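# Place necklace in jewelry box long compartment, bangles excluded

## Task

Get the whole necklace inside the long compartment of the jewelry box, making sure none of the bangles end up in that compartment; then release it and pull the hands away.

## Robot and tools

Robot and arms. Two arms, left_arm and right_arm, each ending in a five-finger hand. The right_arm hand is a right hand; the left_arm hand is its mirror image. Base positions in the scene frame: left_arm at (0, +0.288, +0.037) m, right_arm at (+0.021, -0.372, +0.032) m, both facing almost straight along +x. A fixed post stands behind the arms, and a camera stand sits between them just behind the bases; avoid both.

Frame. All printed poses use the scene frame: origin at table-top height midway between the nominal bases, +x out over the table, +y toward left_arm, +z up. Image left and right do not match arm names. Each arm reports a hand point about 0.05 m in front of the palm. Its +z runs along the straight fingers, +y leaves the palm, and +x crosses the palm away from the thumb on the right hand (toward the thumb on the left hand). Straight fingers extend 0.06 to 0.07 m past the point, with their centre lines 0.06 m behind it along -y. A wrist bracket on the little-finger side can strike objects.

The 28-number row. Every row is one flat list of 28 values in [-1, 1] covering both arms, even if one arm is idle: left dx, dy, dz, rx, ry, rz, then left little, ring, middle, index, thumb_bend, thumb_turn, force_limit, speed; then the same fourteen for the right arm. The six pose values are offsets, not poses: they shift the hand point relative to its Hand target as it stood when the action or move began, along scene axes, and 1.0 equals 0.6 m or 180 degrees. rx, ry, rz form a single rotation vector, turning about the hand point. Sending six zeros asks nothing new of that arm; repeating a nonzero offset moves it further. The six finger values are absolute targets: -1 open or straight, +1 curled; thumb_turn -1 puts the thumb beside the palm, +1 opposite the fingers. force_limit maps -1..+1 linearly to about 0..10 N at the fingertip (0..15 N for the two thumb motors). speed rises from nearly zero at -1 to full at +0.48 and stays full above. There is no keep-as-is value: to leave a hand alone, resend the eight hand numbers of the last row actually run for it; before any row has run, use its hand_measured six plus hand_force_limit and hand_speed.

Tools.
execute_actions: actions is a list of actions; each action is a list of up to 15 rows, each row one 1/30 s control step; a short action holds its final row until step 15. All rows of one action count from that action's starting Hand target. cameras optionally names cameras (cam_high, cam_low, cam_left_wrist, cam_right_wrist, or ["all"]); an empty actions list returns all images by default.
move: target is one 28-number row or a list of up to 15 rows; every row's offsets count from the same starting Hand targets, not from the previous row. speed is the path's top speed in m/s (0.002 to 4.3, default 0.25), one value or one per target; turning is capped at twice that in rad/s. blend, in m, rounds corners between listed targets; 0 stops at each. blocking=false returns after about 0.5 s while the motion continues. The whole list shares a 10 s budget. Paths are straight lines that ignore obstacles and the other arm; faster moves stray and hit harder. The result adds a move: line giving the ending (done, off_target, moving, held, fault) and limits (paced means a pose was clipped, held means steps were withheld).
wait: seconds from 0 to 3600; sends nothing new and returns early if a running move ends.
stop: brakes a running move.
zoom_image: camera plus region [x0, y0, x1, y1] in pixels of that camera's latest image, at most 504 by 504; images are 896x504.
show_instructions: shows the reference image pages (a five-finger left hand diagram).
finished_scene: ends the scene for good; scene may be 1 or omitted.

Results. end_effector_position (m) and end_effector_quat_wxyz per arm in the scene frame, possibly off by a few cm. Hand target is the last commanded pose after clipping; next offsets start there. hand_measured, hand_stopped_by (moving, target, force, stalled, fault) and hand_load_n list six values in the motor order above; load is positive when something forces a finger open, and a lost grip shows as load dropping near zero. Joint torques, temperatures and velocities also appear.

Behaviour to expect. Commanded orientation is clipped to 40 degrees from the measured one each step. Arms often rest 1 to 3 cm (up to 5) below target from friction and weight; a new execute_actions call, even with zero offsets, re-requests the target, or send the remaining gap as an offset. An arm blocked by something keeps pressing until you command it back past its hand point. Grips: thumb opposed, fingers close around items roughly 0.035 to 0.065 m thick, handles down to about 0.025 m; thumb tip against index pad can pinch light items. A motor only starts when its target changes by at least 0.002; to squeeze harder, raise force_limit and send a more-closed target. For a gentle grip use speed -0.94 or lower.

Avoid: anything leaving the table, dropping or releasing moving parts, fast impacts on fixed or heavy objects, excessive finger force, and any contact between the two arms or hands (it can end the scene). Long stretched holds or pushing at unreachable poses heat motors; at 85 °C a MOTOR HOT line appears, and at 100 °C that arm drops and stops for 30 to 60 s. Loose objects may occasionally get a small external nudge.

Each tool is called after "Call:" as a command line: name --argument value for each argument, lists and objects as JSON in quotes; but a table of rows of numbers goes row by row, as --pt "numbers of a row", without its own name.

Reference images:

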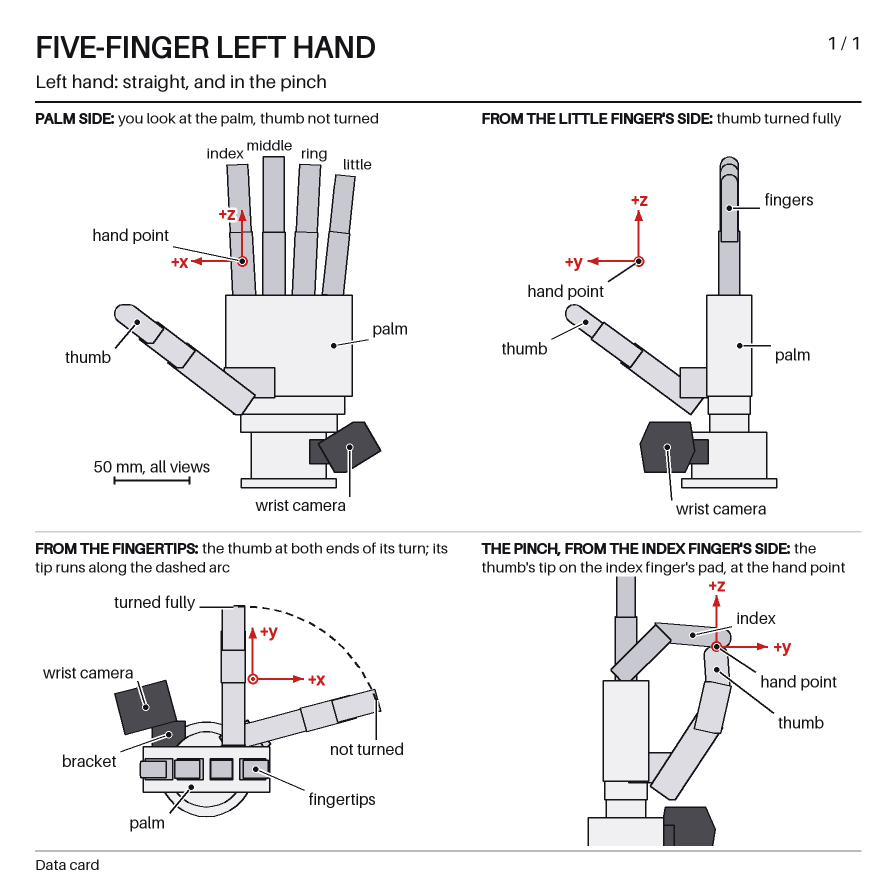

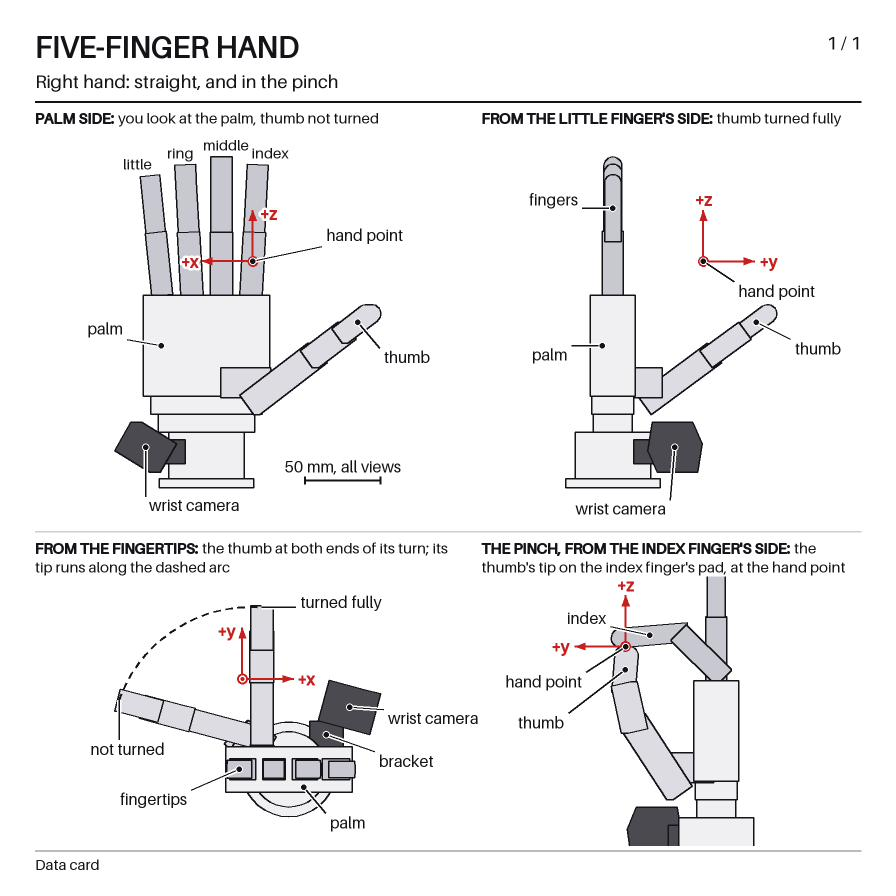

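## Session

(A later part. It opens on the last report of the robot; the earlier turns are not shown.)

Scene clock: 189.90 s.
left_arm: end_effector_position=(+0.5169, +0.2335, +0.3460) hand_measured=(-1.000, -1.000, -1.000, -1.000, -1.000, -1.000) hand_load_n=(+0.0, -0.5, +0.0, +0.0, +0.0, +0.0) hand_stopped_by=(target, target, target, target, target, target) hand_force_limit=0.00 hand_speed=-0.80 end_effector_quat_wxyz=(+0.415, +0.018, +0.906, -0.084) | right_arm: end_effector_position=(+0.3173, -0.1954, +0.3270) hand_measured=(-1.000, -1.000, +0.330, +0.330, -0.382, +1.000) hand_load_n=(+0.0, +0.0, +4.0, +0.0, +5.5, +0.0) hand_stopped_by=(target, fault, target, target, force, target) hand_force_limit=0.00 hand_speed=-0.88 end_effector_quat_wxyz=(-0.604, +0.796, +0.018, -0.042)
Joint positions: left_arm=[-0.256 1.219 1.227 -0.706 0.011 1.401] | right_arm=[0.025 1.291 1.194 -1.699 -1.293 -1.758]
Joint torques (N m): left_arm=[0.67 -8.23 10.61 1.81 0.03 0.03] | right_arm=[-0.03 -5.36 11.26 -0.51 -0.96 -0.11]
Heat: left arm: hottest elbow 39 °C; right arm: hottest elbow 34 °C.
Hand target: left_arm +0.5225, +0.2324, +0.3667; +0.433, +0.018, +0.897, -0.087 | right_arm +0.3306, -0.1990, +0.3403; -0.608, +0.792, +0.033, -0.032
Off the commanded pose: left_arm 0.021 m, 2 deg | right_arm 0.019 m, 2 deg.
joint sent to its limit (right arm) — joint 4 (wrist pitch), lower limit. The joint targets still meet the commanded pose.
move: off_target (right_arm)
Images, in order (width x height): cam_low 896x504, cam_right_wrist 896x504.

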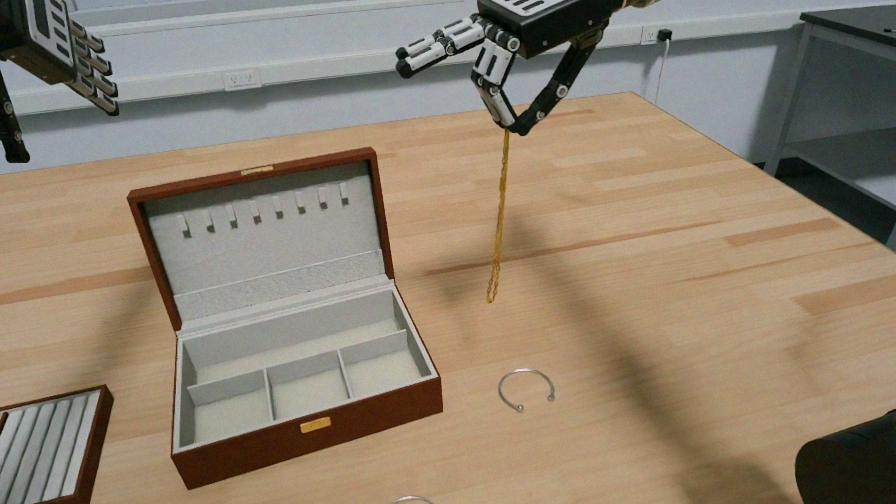

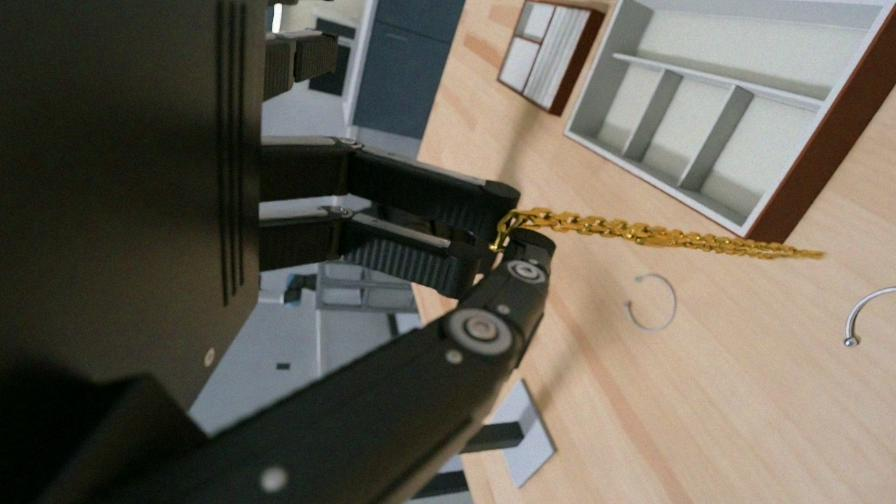

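Call:
move --pt "0 0 0 0 0 0 -1 -1 -1 -1 -1 -1 0 -0.8 -0.06 0.03 0.0 -0.149 0.0626 -0.3023 -1 -1 0.33 0.33 -0.25 1 0.0 -0.88" --pt "0 0 0 0 0 0 -1 -1 -1 -1 -1 -1 0 -0.8 0.05 0.2 0.0 -0.149 0.0626 -0.3023 -1 -1 0.33 0.33 -0.25 1 0.0 -0.88" --speed 0.15 --blend 0.02 --cameras '["cam_right_wrist","cam_low"]'

Scene clock: 196.53 s.
left_arm: end_effector_position=(+0.5169, +0.2335, +0.3460) hand_measured=(-1.000, -1.000, -1.000, -1.000, -1.000, -1.000) hand_load_n=(+0.0, +0.0, +0.0, +0.0, +0.0, +0.0) hand_stopped_by=(target, target, target, target, target, target) hand_force_limit=0.00 hand_speed=-0.80 end_effector_quat_wxyz=(+0.415, +0.018, +0.906, -0.084) | right_arm: end_effector_position=(+0.3492, -0.0952, +0.3120) hand_measured=(-1.000, -1.000, +0.330, +0.330, -0.382, +1.000) hand_load_n=(+0.0, +0.0, +4.5, +0.0, +5.5, +0.0) hand_stopped_by=(target, fault, target, target, force, target) hand_force_limit=0.00 hand_speed=-0.88 end_effector_quat_wxyz=(-0.335, +0.839, -0.400, +0.155)
Joint positions: left_arm=[-0.256 1.219 1.227 -0.706 0.011 1.401] | right_arm=[0.608 1.097 1.145 -0.865 -0.056 -0.047]
Joint torques (N m): left_arm=[0.5 -8.23 10.74 1.7 0.04 0.04] | right_arm=[1.85 -4.48 13.09 2.3 0.05 0.2]
Heat: left arm: hottest elbow 39 °C; right arm: hottest elbow 34 °C.
Hand target: left_arm +0.5225, +0.2324, +0.3667; +0.433, +0.018, +0.897, -0.087 | right_arm +0.3605, -0.0790, +0.3403; -0.363, +0.828, -0.394, +0.166
Off the commanded pose: left_arm 0.021 m, 2 deg | right_arm 0.035 m, 4 deg.
move: off_target (right_arm)
Images, in order (width x height): cam_low 896x504, cam_right_wrist 896x504.

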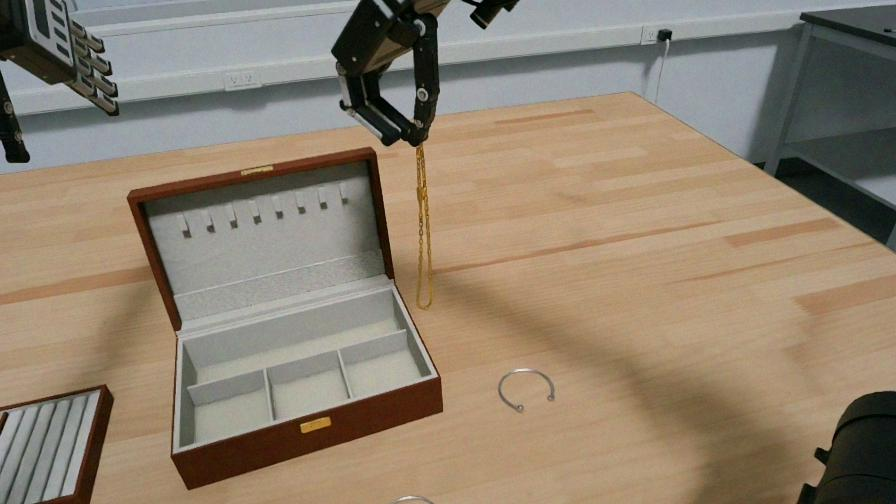

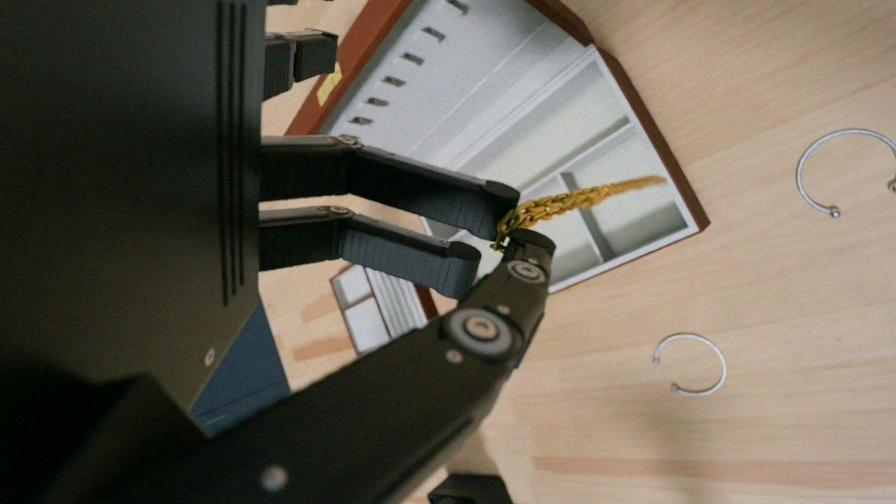

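Call:
move --target '[0,0,0,0,0,0,-1,-1,-1,-1,-1,-1,0,-0.8,0.07,0.12,0.033,0.1411,-0.0744,0.2481,-1,-1,0.33,0.33,-0.25,1,0.0,-0.88]' --speed 0.12 --cameras '["cam_right_wrist","cam_low","cam_high"]'

Scene clock: 201.87 s.
left_arm: end_effector_position=(+0.5169, +0.2335, +0.3460) hand_measured=(-1.000, -1.000, -1.000, -1.000, -1.000, -1.000) hand_load_n=(+0.5, +0.0, +0.0, +0.0, +0.0, +0.0) hand_stopped_by=(target, target, target, target, target, target) hand_force_limit=0.00 hand_speed=-0.80 end_effector_quat_wxyz=(+0.415, +0.018, +0.906, -0.084) | right_arm: end_effector_position=(+0.3814, -0.0097, +0.3359) hand_measured=(-1.000, -1.000, +0.330, +0.330, -0.382, +1.000) hand_load_n=(+0.0, +0.0, +4.0, +0.0, +5.5, +0.0) hand_stopped_by=(target, fault, target, target, force, target) hand_force_limit=0.00 hand_speed=-0.88 end_effector_quat_wxyz=(-0.595, +0.802, -0.054, -0.008)
Joint positions: left_arm=[-0.256 1.219 1.227 -0.706 0.011 1.401] | right_arm=[0.458 1.315 1.159 -0.397 -0.983 -0.393]
Joint torques (N m): left_arm=[0.62 -8.06 10.71 1.77 0.02 0.02] | right_arm=[-0.26 -6.83 12.96 2.28 -0.58 -0.11]
Heat: left arm: hottest elbow 39 °C; right arm: hottest elbow 35 °C.
Hand target: left_arm +0.5225, +0.2324, +0.3667; +0.433, +0.018, +0.897, -0.087 | right_arm +0.4026, -0.0070, +0.3601; -0.609, +0.792, -0.036, +0.021
Off the commanded pose: left_arm 0.021 m, 2 deg | right_arm 0.032 m, 4 deg.
move: off_target (right_arm)
Images, in order (width x height): cam_high 896x504, cam_low 896x504, cam_right_wrist 896x504.

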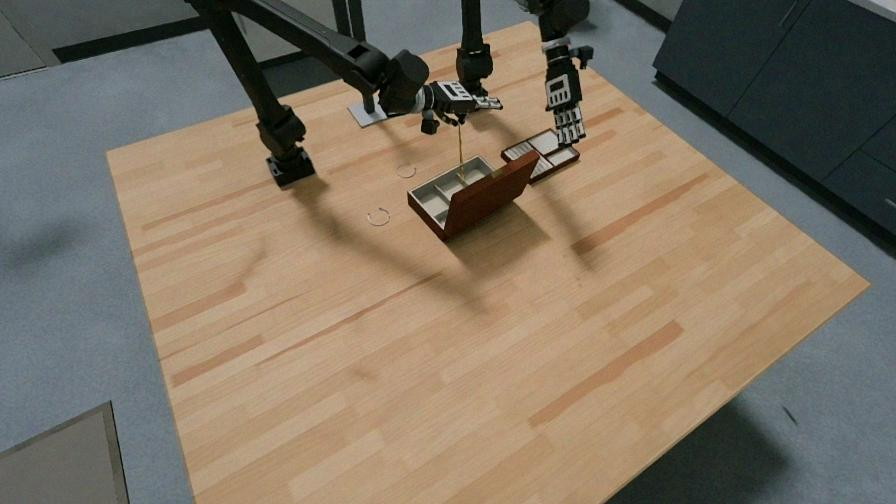

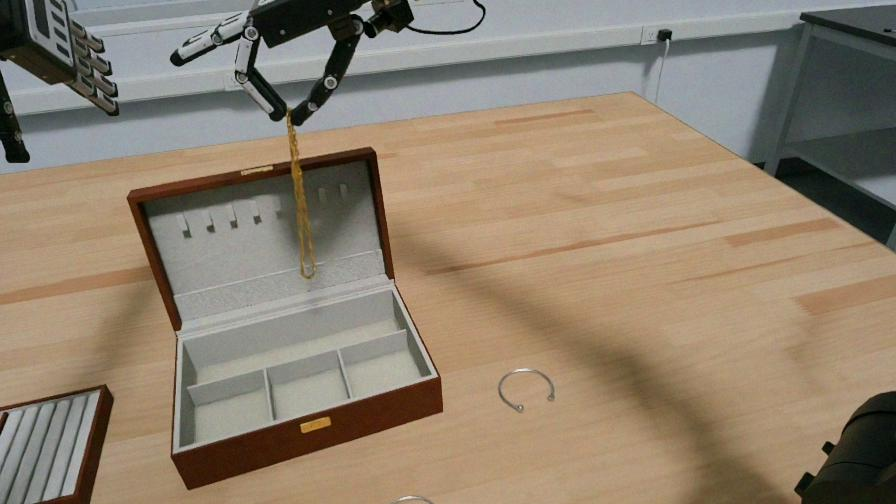

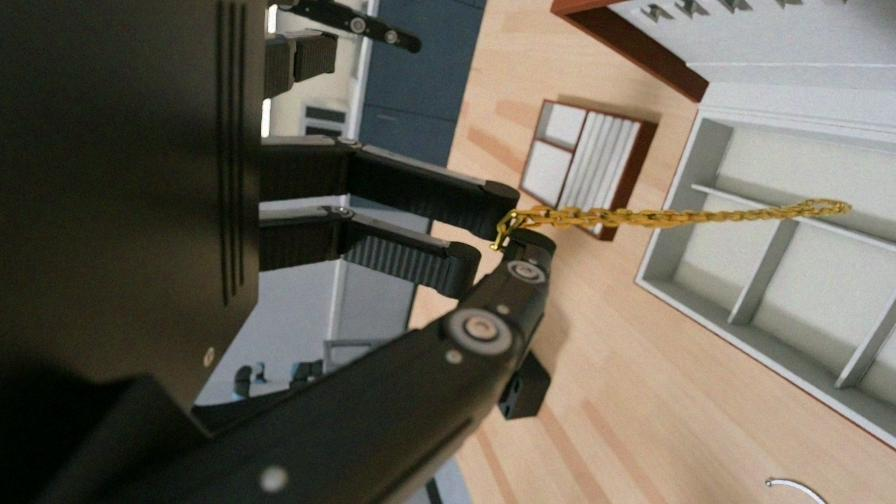

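Call:
zoom_image --camera "cam_right_wrist" --region '[560, 0, 896, 336]'

Scaled by 1.500 from the camera's image (finer frame: 1280x720).

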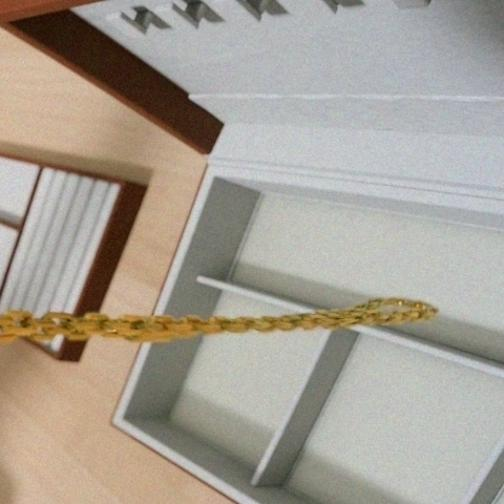

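Call:
move --target '[0,0,0,0,0,0,-1,-1,-1,-1,-1,-1,0,-0.8,0.01,0.07,-0.02,-0.0128,-0.2388,0.073,-1,-1,0.33,0.33,-0.25,1,0.0,-0.88]' --speed 0.1 --cameras '["cam_right_wrist","cam_low"]'

Scene clock: 211.33 s.
left_arm: end_effector_position=(+0.5169, +0.2335, +0.3460) hand_measured=(-1.000, -1.000, -1.000, -1.000, -1.000, -1.000) hand_load_n=(+0.0, +0.0, +0.0, +0.0, -0.5, +0.0) hand_stopped_by=(target, target, target, target, target, target) hand_force_limit=0.00 hand_speed=-0.80 end_effector_quat_wxyz=(+0.415, +0.018, +0.906, -0.084) | right_arm: end_effector_position=(+0.4124, +0.0291, +0.3347) hand_measured=(-1.000, -1.000, +0.330, +0.330, -0.382, +1.000) hand_load_n=(+0.0, +0.0, +4.5, +0.0, +5.5, +0.0) hand_stopped_by=(target, fault, target, target, force, target) hand_force_limit=0.00 hand_speed=-0.88 end_effector_quat_wxyz=(-0.560, +0.754, +0.260, +0.225)
Joint positions: left_arm=[-0.256 1.219 1.227 -0.706 0.011 1.401] | right_arm=[0.564 1.315 1.151 -0.289 -0.903 -1.081]
Joint torques (N m): left_arm=[0.67 -8.76 10.69 1.8 0.03 0.04] | right_arm=[1.85 -8.94 9.01 2.45 -0.23 -0.13]
Heat: left arm: hottest elbow 39 °C; right arm: hottest elbow 36 °C.
Hand target: left_arm +0.5225, +0.2324, +0.3667; +0.433, +0.018, +0.897, -0.087 | right_arm +0.4085, +0.0350, +0.3480; -0.563, +0.740, +0.278, +0.242
Off the commanded pose: left_arm 0.021 m, 2 deg | right_arm 0.015 m, 3 deg.
move: off_target (right_arm)
Images, in order (width x height): cam_low 896x504, cam_right_wrist 896x504.

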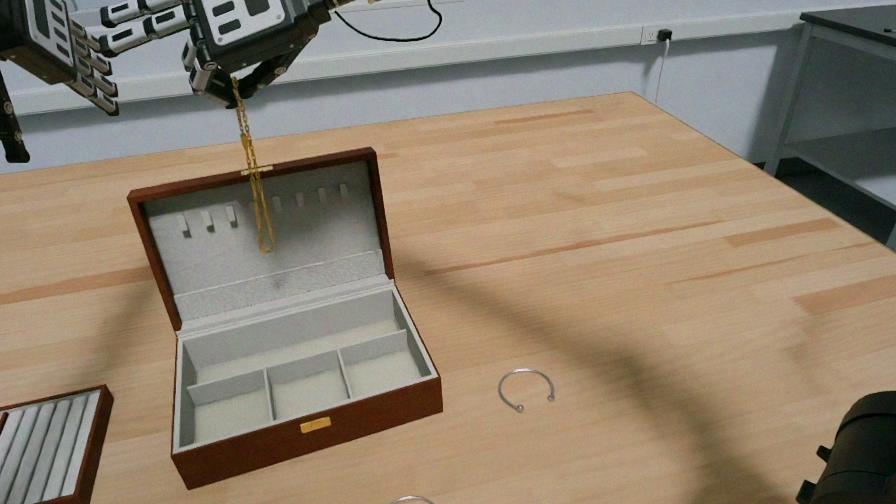

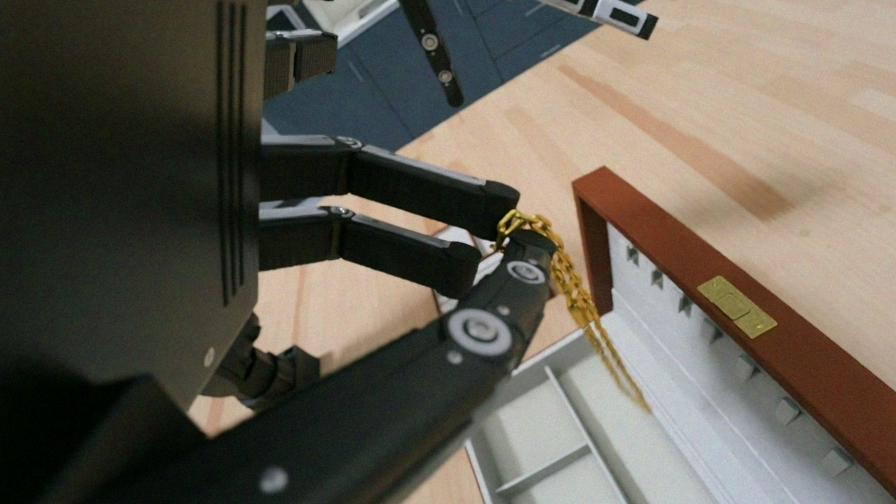

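Call:
move --target '[0,0,0,0,0,0,-1,-1,-1,-1,-1,-1,0,-0.8,-0.02,0.01,-0.1,0,0,0,-1,-1,0.33,0.33,-0.25,1,0.0,-0.88]' --speed 0.1 --cameras '["cam_high","cam_low","cam_right_wrist"]'

Scene clock: 214.27 s.
left_arm: end_effector_position=(+0.5169, +0.2335, +0.3460) hand_measured=(-1.000, -1.000, -1.000, -1.000, -1.000, -1.000) hand_load_n=(+0.0, +0.0, +0.0, +0.0, +0.0, +0.0) hand_stopped_by=(target, target, target, target, target, target) hand_force_limit=0.00 hand_speed=-0.80 end_effector_quat_wxyz=(+0.415, +0.018, +0.906, -0.084) | right_arm: end_effector_position=(+0.3990, +0.0335, +0.2852) hand_measured=(-1.000, -1.000, +0.330, +0.330, -0.382, +1.000) hand_load_n=(+0.0, +0.0, +4.0, +0.0, +5.5, +0.0) hand_stopped_by=(target, fault, target, target, force, target) hand_force_limit=0.00 hand_speed=-0.88 end_effector_quat_wxyz=(-0.559, +0.747, +0.271, +0.238)
Joint positions: left_arm=[-0.256 1.219 1.227 -0.706 0.011 1.401] | right_arm=[0.591 1.315 1.005 -0.111 -0.877 -1.081]
Joint torques (N m): left_arm=[0.5 -8.12 10.73 1.81 0.02 0.02] | right_arm=[1.85 -7.3 8.75 2.52 -0.2 0.04]
Motor temperatures (°C): left_arm=[24 26 40 21 25 25] | right_arm=[30 30 36 23 21 20]
Heat: left arm: hottest elbow 40 °C; right arm: hottest elbow 36 °C.
Hand target: left_arm +0.5225, +0.2324, +0.3667; +0.433, +0.018, +0.897, -0.087 | right_arm +0.3965, +0.0410, +0.2879; -0.563, +0.740, +0.278, +0.242
Off the commanded pose: left_arm 0.021 m, 2 deg | right_arm 0.008 m, 1 deg.
move: done

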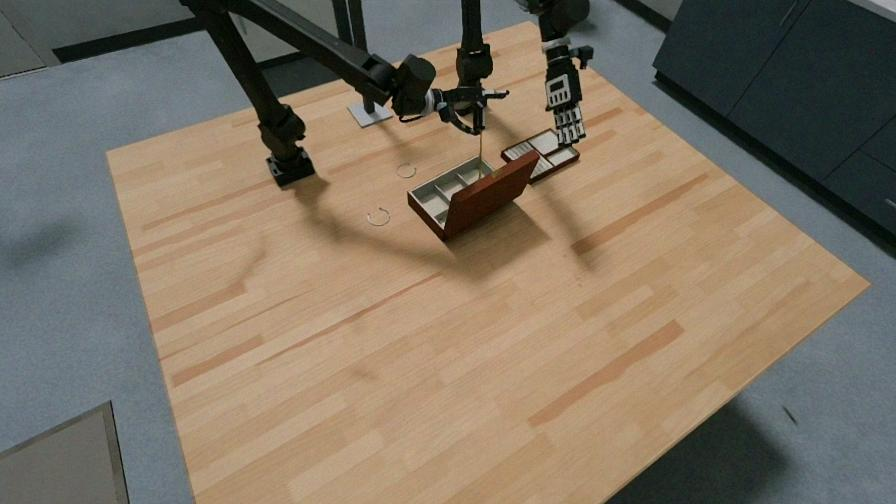

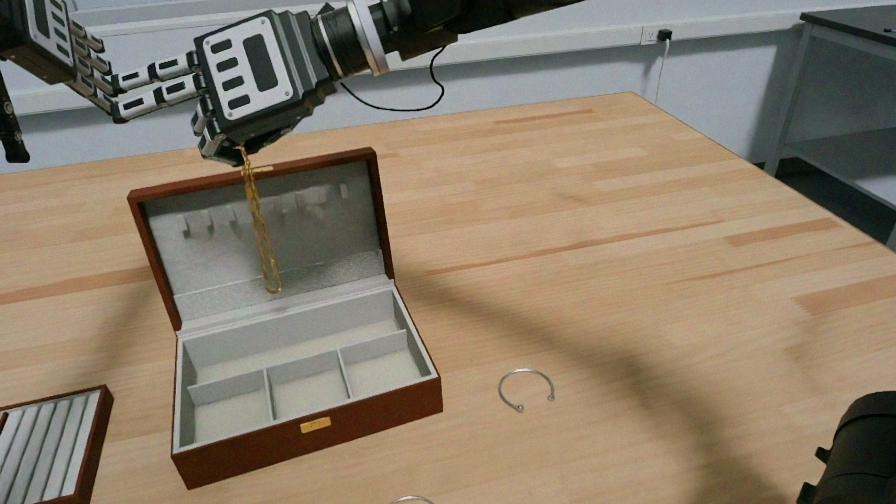

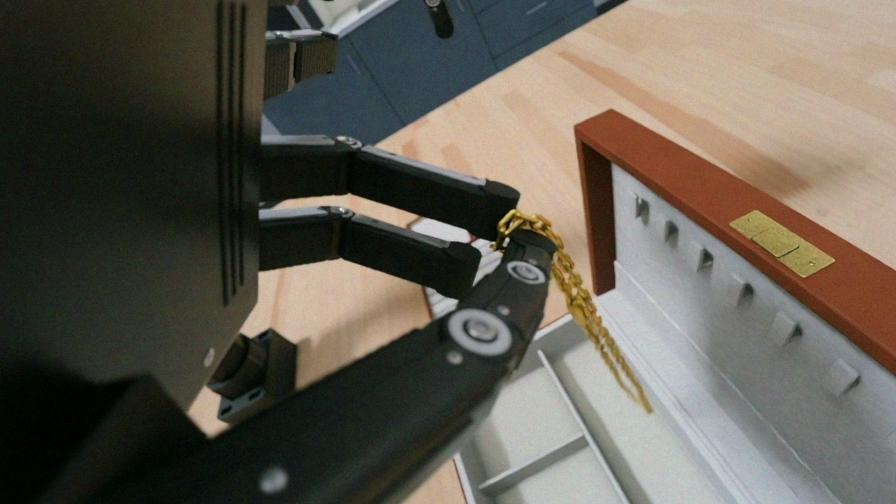

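Call:
zoom_image --camera "cam_right_wrist" --region '[420, 180, 780, 500]'

Call:
zoom_image --camera "cam_high" --region '[400, 60, 600, 250]'

Call:
zoom_image --camera "cam_low" --region '[120, 100, 450, 500]'

Scaled by 1.400 from the camera's image (finer frame: 1280x720).

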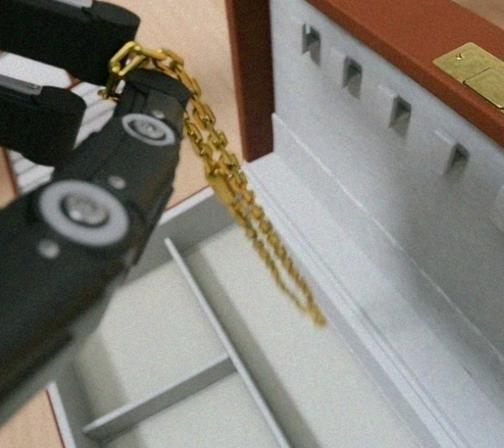

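Scaled by 2.520 from the camera's image (finer frame: 1280x720).

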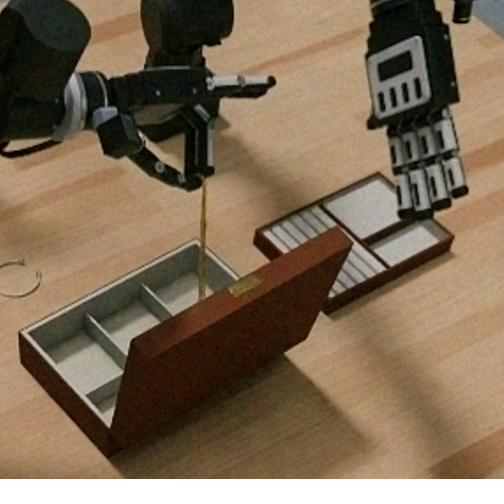

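Scaled by 1.260 from the camera's image (finer frame: 1280x720).

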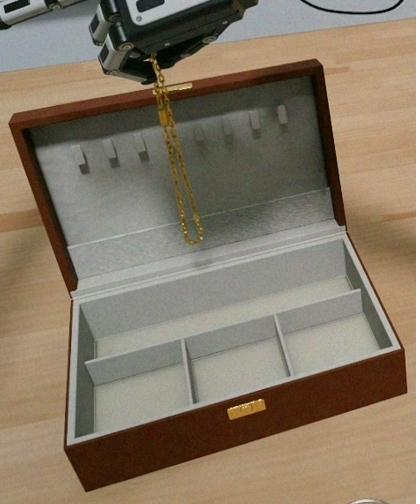

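Call:
move --target '[0,0,0,0,0,0,-1,-1,-1,-1,-1,-1,0,-0.8,-0.025,0,-0.075,0,0,0,-1,-1,0.33,0.33,-0.25,1,0.0,-0.88]' --speed 0.08 --cameras '["cam_high","cam_low","cam_right_wrist"]'

Call:
zoom_image --camera "cam_right_wrist" --region '[420, 180, 780, 500]'

Call:
zoom_image --camera "cam_low" --region '[120, 100, 450, 500]'

Scene clock: 219.40 s.
left_arm: end_effector_position=(+0.5169, +0.2335, +0.3460) hand_measured=(-1.000, -1.000, -1.000, -1.000, -1.000, -1.000) hand_load_n=(+0.0, +0.0, +0.0, +0.0, +0.0, +0.0) hand_stopped_by=(target, target, target, target, target, target) hand_force_limit=0.00 hand_speed=-0.80 end_effector_quat_wxyz=(+0.415, +0.018, +0.906, -0.084) | right_arm: end_effector_position=(+0.3844, +0.0333, +0.2429) hand_measured=(-1.000, -1.000, +0.330, +0.330, -0.382, +1.000) hand_load_n=(+0.0, +0.0, +4.0, +0.0, +6.0, +0.0) hand_stopped_by=(target, fault, target, target, force, target) hand_force_limit=0.00 hand_speed=-0.88 end_effector_quat_wxyz=(-0.558, +0.744, +0.276, +0.243)
Joint positions: left_arm=[-0.256 1.219 1.227 -0.706 0.011 1.401] | right_arm=[0.612 1.324 0.89 0.027 -0.858 -1.081]
Joint torques (N m): left_arm=[0.62 -8.41 10.7 1.73 0.03 0.02] | right_arm=[1.85 -6.59 8.47 2.55 -0.19 0.16]
Heat: left arm: hottest elbow 40 °C; right arm: hottest elbow 35 °C.
Hand target: left_arm +0.5225, +0.2324, +0.3667; +0.433, +0.018, +0.897, -0.087 | right_arm +0.3816, +0.0409, +0.2429; -0.562, +0.740, +0.278, +0.242
Off the commanded pose: left_arm 0.021 m, 2 deg | right_arm 0.008 m, 1 deg.
move: done

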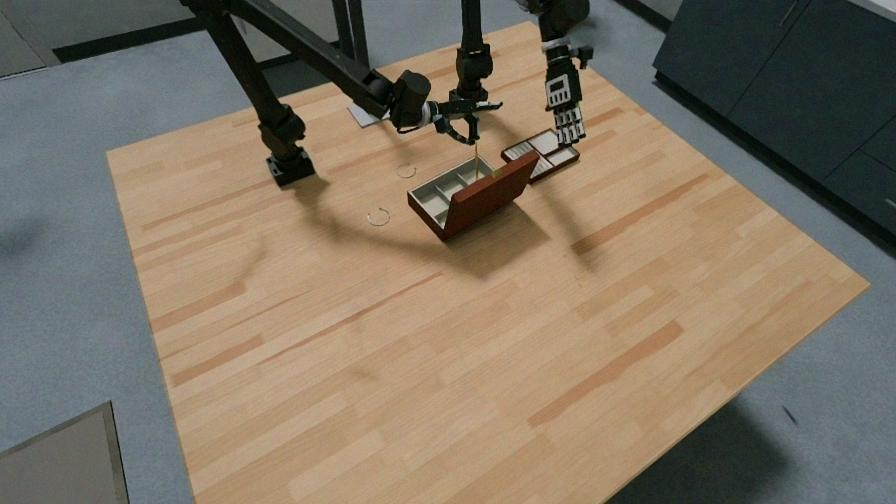

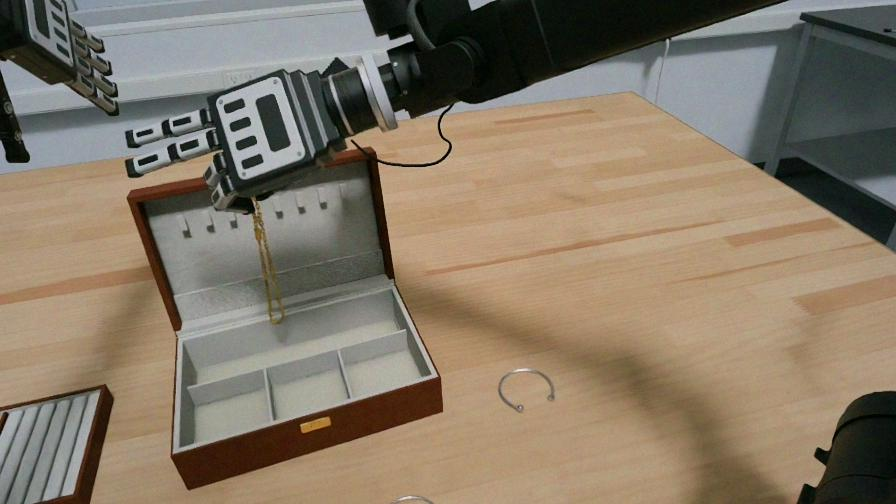

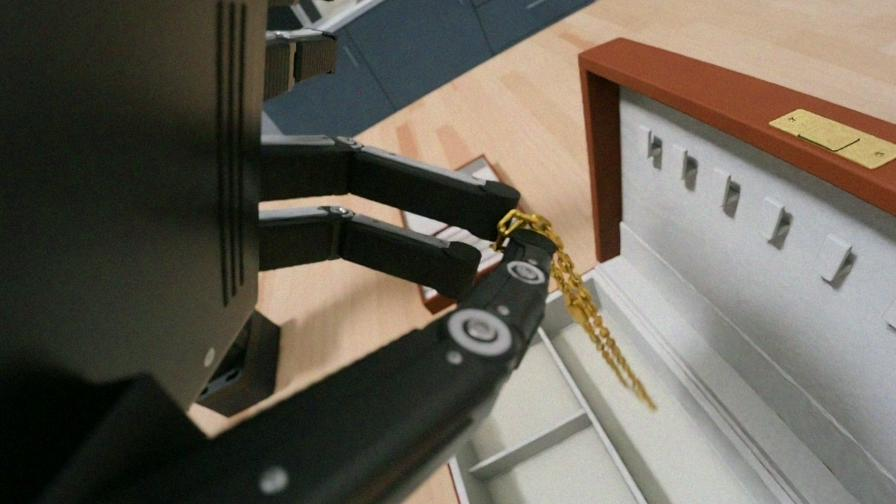

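Scaled by 1.400 from the camera's image (finer frame: 1280x720).

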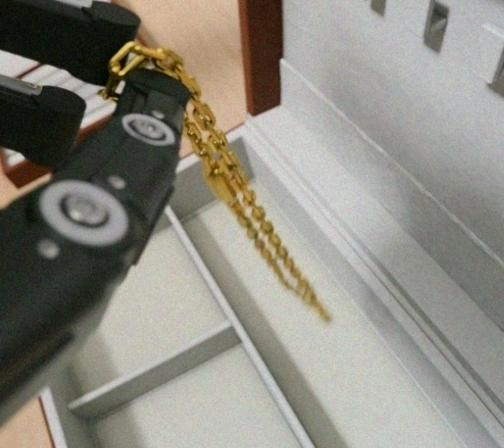

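Scaled by 1.260 from the camera's image (finer frame: 1280x720).

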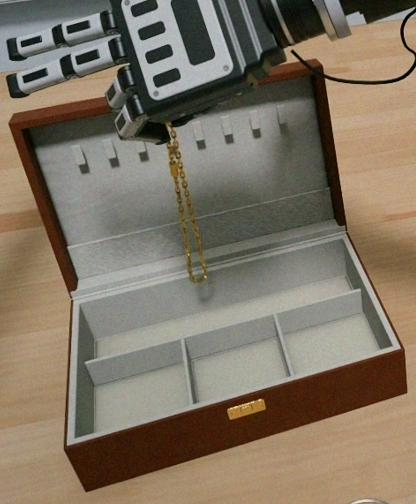

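Call:
move --target '[0,0,0,0,0,0,-1,-1,-1,-1,-1,-1,0,-0.8,-0.0165,0.045,-0.05,0,0,0,-1,-1,0.33,0.33,-0.25,1,0.0,-0.88]' --speed 0.06 --cameras '["cam_low","cam_right_wrist"]'

Call:
zoom_image --camera "cam_right_wrist" --region '[420, 180, 780, 500]'

Call:
zoom_image --camera "cam_low" --region '[120, 100, 450, 500]'

Scene clock: 224.80 s.
left_arm: end_effector_position=(+0.5169, +0.2335, +0.3460) hand_measured=(-1.000, -1.000, -1.000, -1.000, -1.000, -1.000) hand_load_n=(+0.0, +0.0, +0.0, +0.0, +0.0, +0.0) hand_stopped_by=(target, target, target, target, target, target) hand_force_limit=0.00 hand_speed=-0.80 end_effector_quat_wxyz=(+0.415, +0.018, +0.906, -0.084) | right_arm: end_effector_position=(+0.3748, +0.0607, +0.2136) hand_measured=(-1.000, -1.000, +0.330, +0.330, -0.382, +1.000) hand_load_n=(+0.0, +0.0, +4.0, +0.0, +5.5, +0.0) hand_stopped_by=(target, fault, target, target, force, target) hand_force_limit=0.00 hand_speed=-0.88 end_effector_quat_wxyz=(-0.558, +0.744, +0.277, +0.243)
Joint positions: left_arm=[-0.256 1.219 1.227 -0.706 0.011 1.401] | right_arm=[0.679 1.389 0.86 0.15 -0.797 -1.045]
Joint torques (N m): left_arm=[0.67 -8.35 10.7 1.8 0.03 0.02] | right_arm=[1.85 -7.06 8.17 2.58 -0.15 0.15]
Heat: left arm: hottest elbow 40 °C; right arm: hottest elbow 35 °C.
Hand target: left_arm +0.5225, +0.2324, +0.3667; +0.433, +0.018, +0.897, -0.087 | right_arm +0.3716, +0.0680, +0.2130; -0.563, +0.740, +0.278, +0.242
Off the commanded pose: left_arm 0.021 m, 2 deg | right_arm 0.008 m, 1 deg.
move: done

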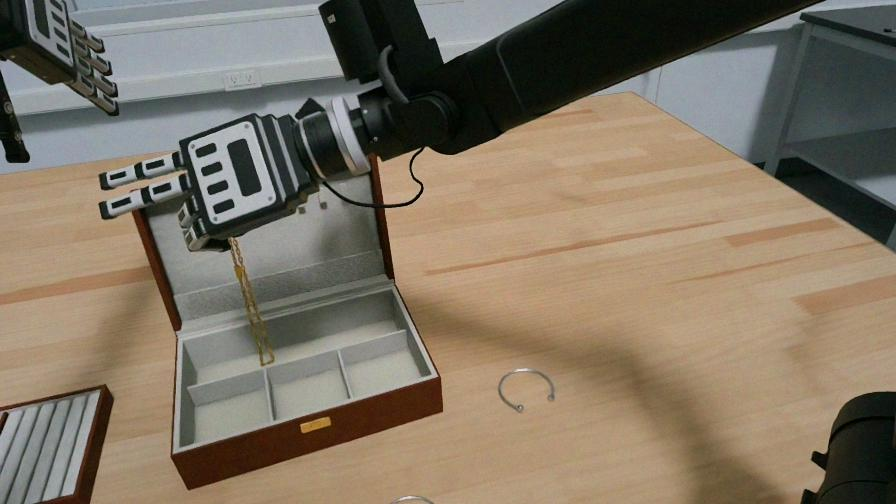

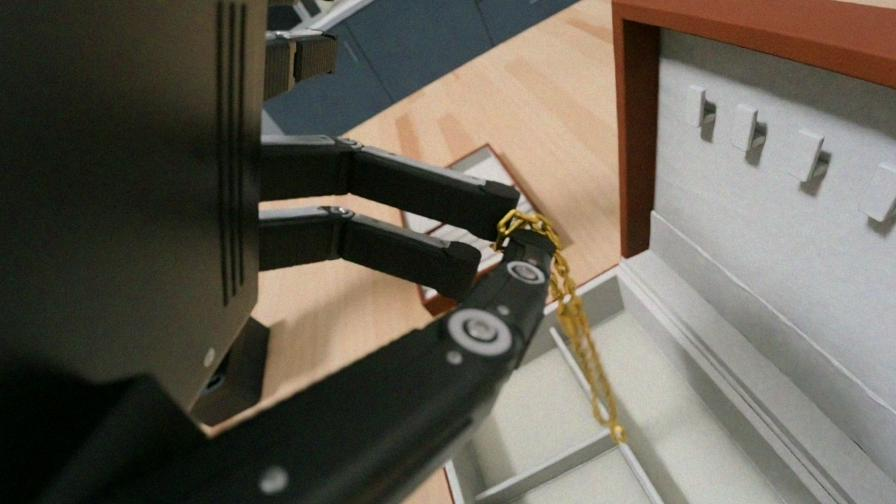

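Scaled by 1.400 from the camera's image (finer frame: 1280x720).

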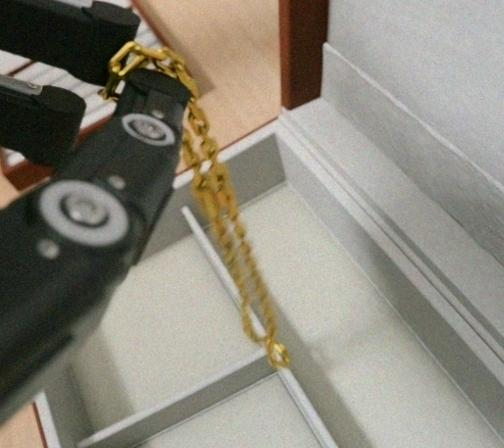

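Scaled by 1.260 from the camera's image (finer frame: 1280x720).

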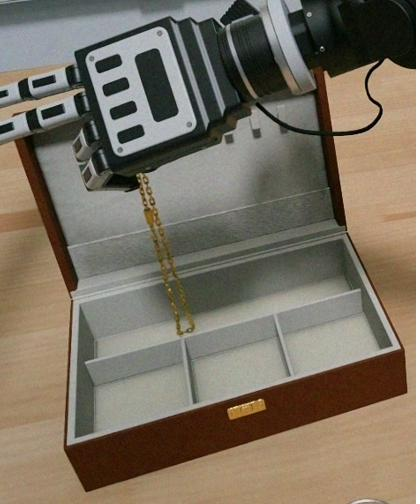

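Call:
wait --seconds 1.5 --cameras '["cam_low","cam_right_wrist"]'

Call:
zoom_image --camera "cam_right_wrist" --region '[420, 180, 780, 500]'

Call:
zoom_image --camera "cam_low" --region '[120, 200, 320, 420]'

Scene clock: 226.60 s.
left_arm: end_effector_position=(+0.5169, +0.2335, +0.3460) hand_measured=(-1.000, -1.000, -1.000, -1.000, -1.000, -1.000) hand_load_n=(+0.0, +0.0, +0.0, +0.0, +0.0, +0.0) hand_stopped_by=(target, target, target, target, target, target) hand_force_limit=0.00 hand_speed=-0.80 end_effector_quat_wxyz=(+0.415, +0.018, +0.906, -0.084) | right_arm: end_effector_position=(+0.3747, +0.0607, +0.2136) hand_measured=(-1.000, -1.000, +0.330, +0.330, -0.382, +1.000) hand_load_n=(+0.0, +0.0, +4.0, +0.0, +6.0, +0.0) hand_stopped_by=(target, fault, target, target, force, target) hand_force_limit=0.00 hand_speed=-0.88 end_effector_quat_wxyz=(-0.558, +0.744, +0.276, +0.243)
Joint positions: left_arm=[-0.256 1.219 1.227 -0.706 0.011 1.401] | right_arm=[0.679 1.389 0.86 0.15 -0.797 -1.044]
Joint torques (N m): left_arm=[0.5 -8.47 10.76 1.78 0.04 0.04] | right_arm=[1.85 -7 8.17 2.59 -0.15 0.16]
Heat: left arm: hottest elbow 40 °C; right arm: hottest elbow 35 °C.
Hand target: left_arm +0.5225, +0.2324, +0.3667; +0.433, +0.018, +0.897, -0.087 | right_arm +0.3716, +0.0680, +0.2130; -0.563, +0.740, +0.278, +0.242
Off the commanded pose: left_arm 0.021 m, 2 deg | right_arm 0.008 m, 1 deg.
wait: 1.50 s; at rest from the start

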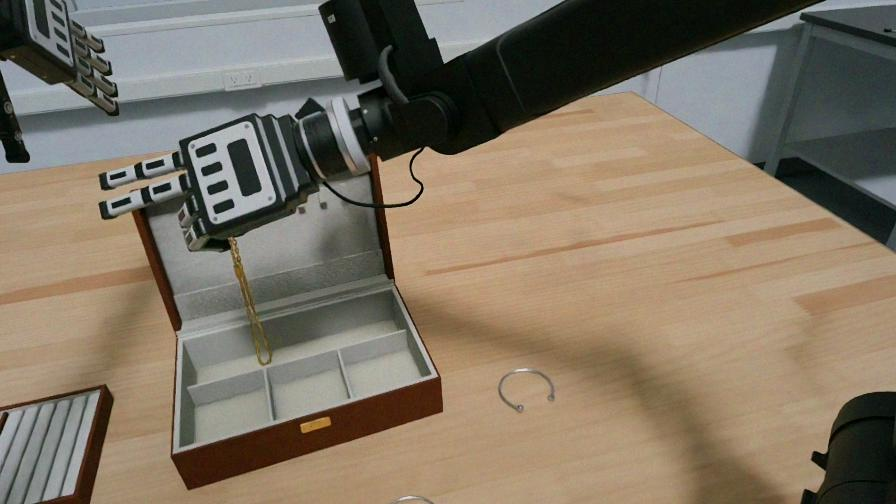

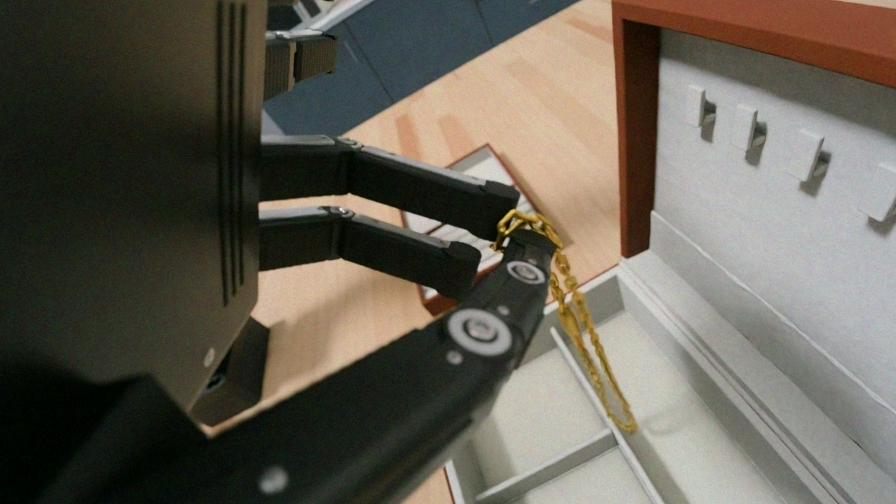

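Scaled by 1.400 from the camera's image (finer frame: 1280x720).

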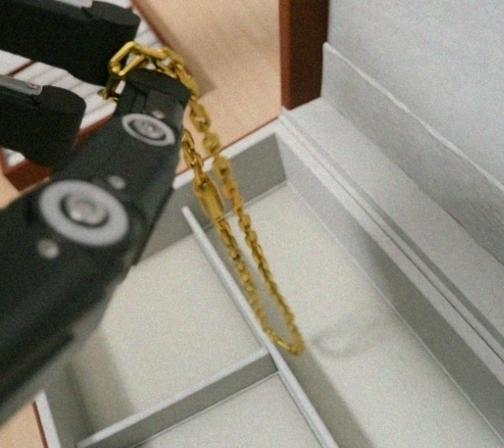

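Scaled by 2.291 from the camera's image (finer frame: 1280x720).

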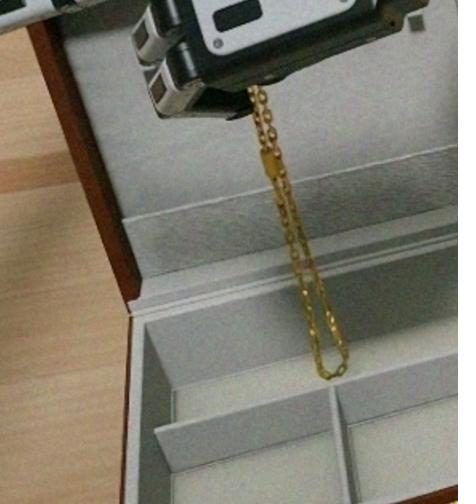

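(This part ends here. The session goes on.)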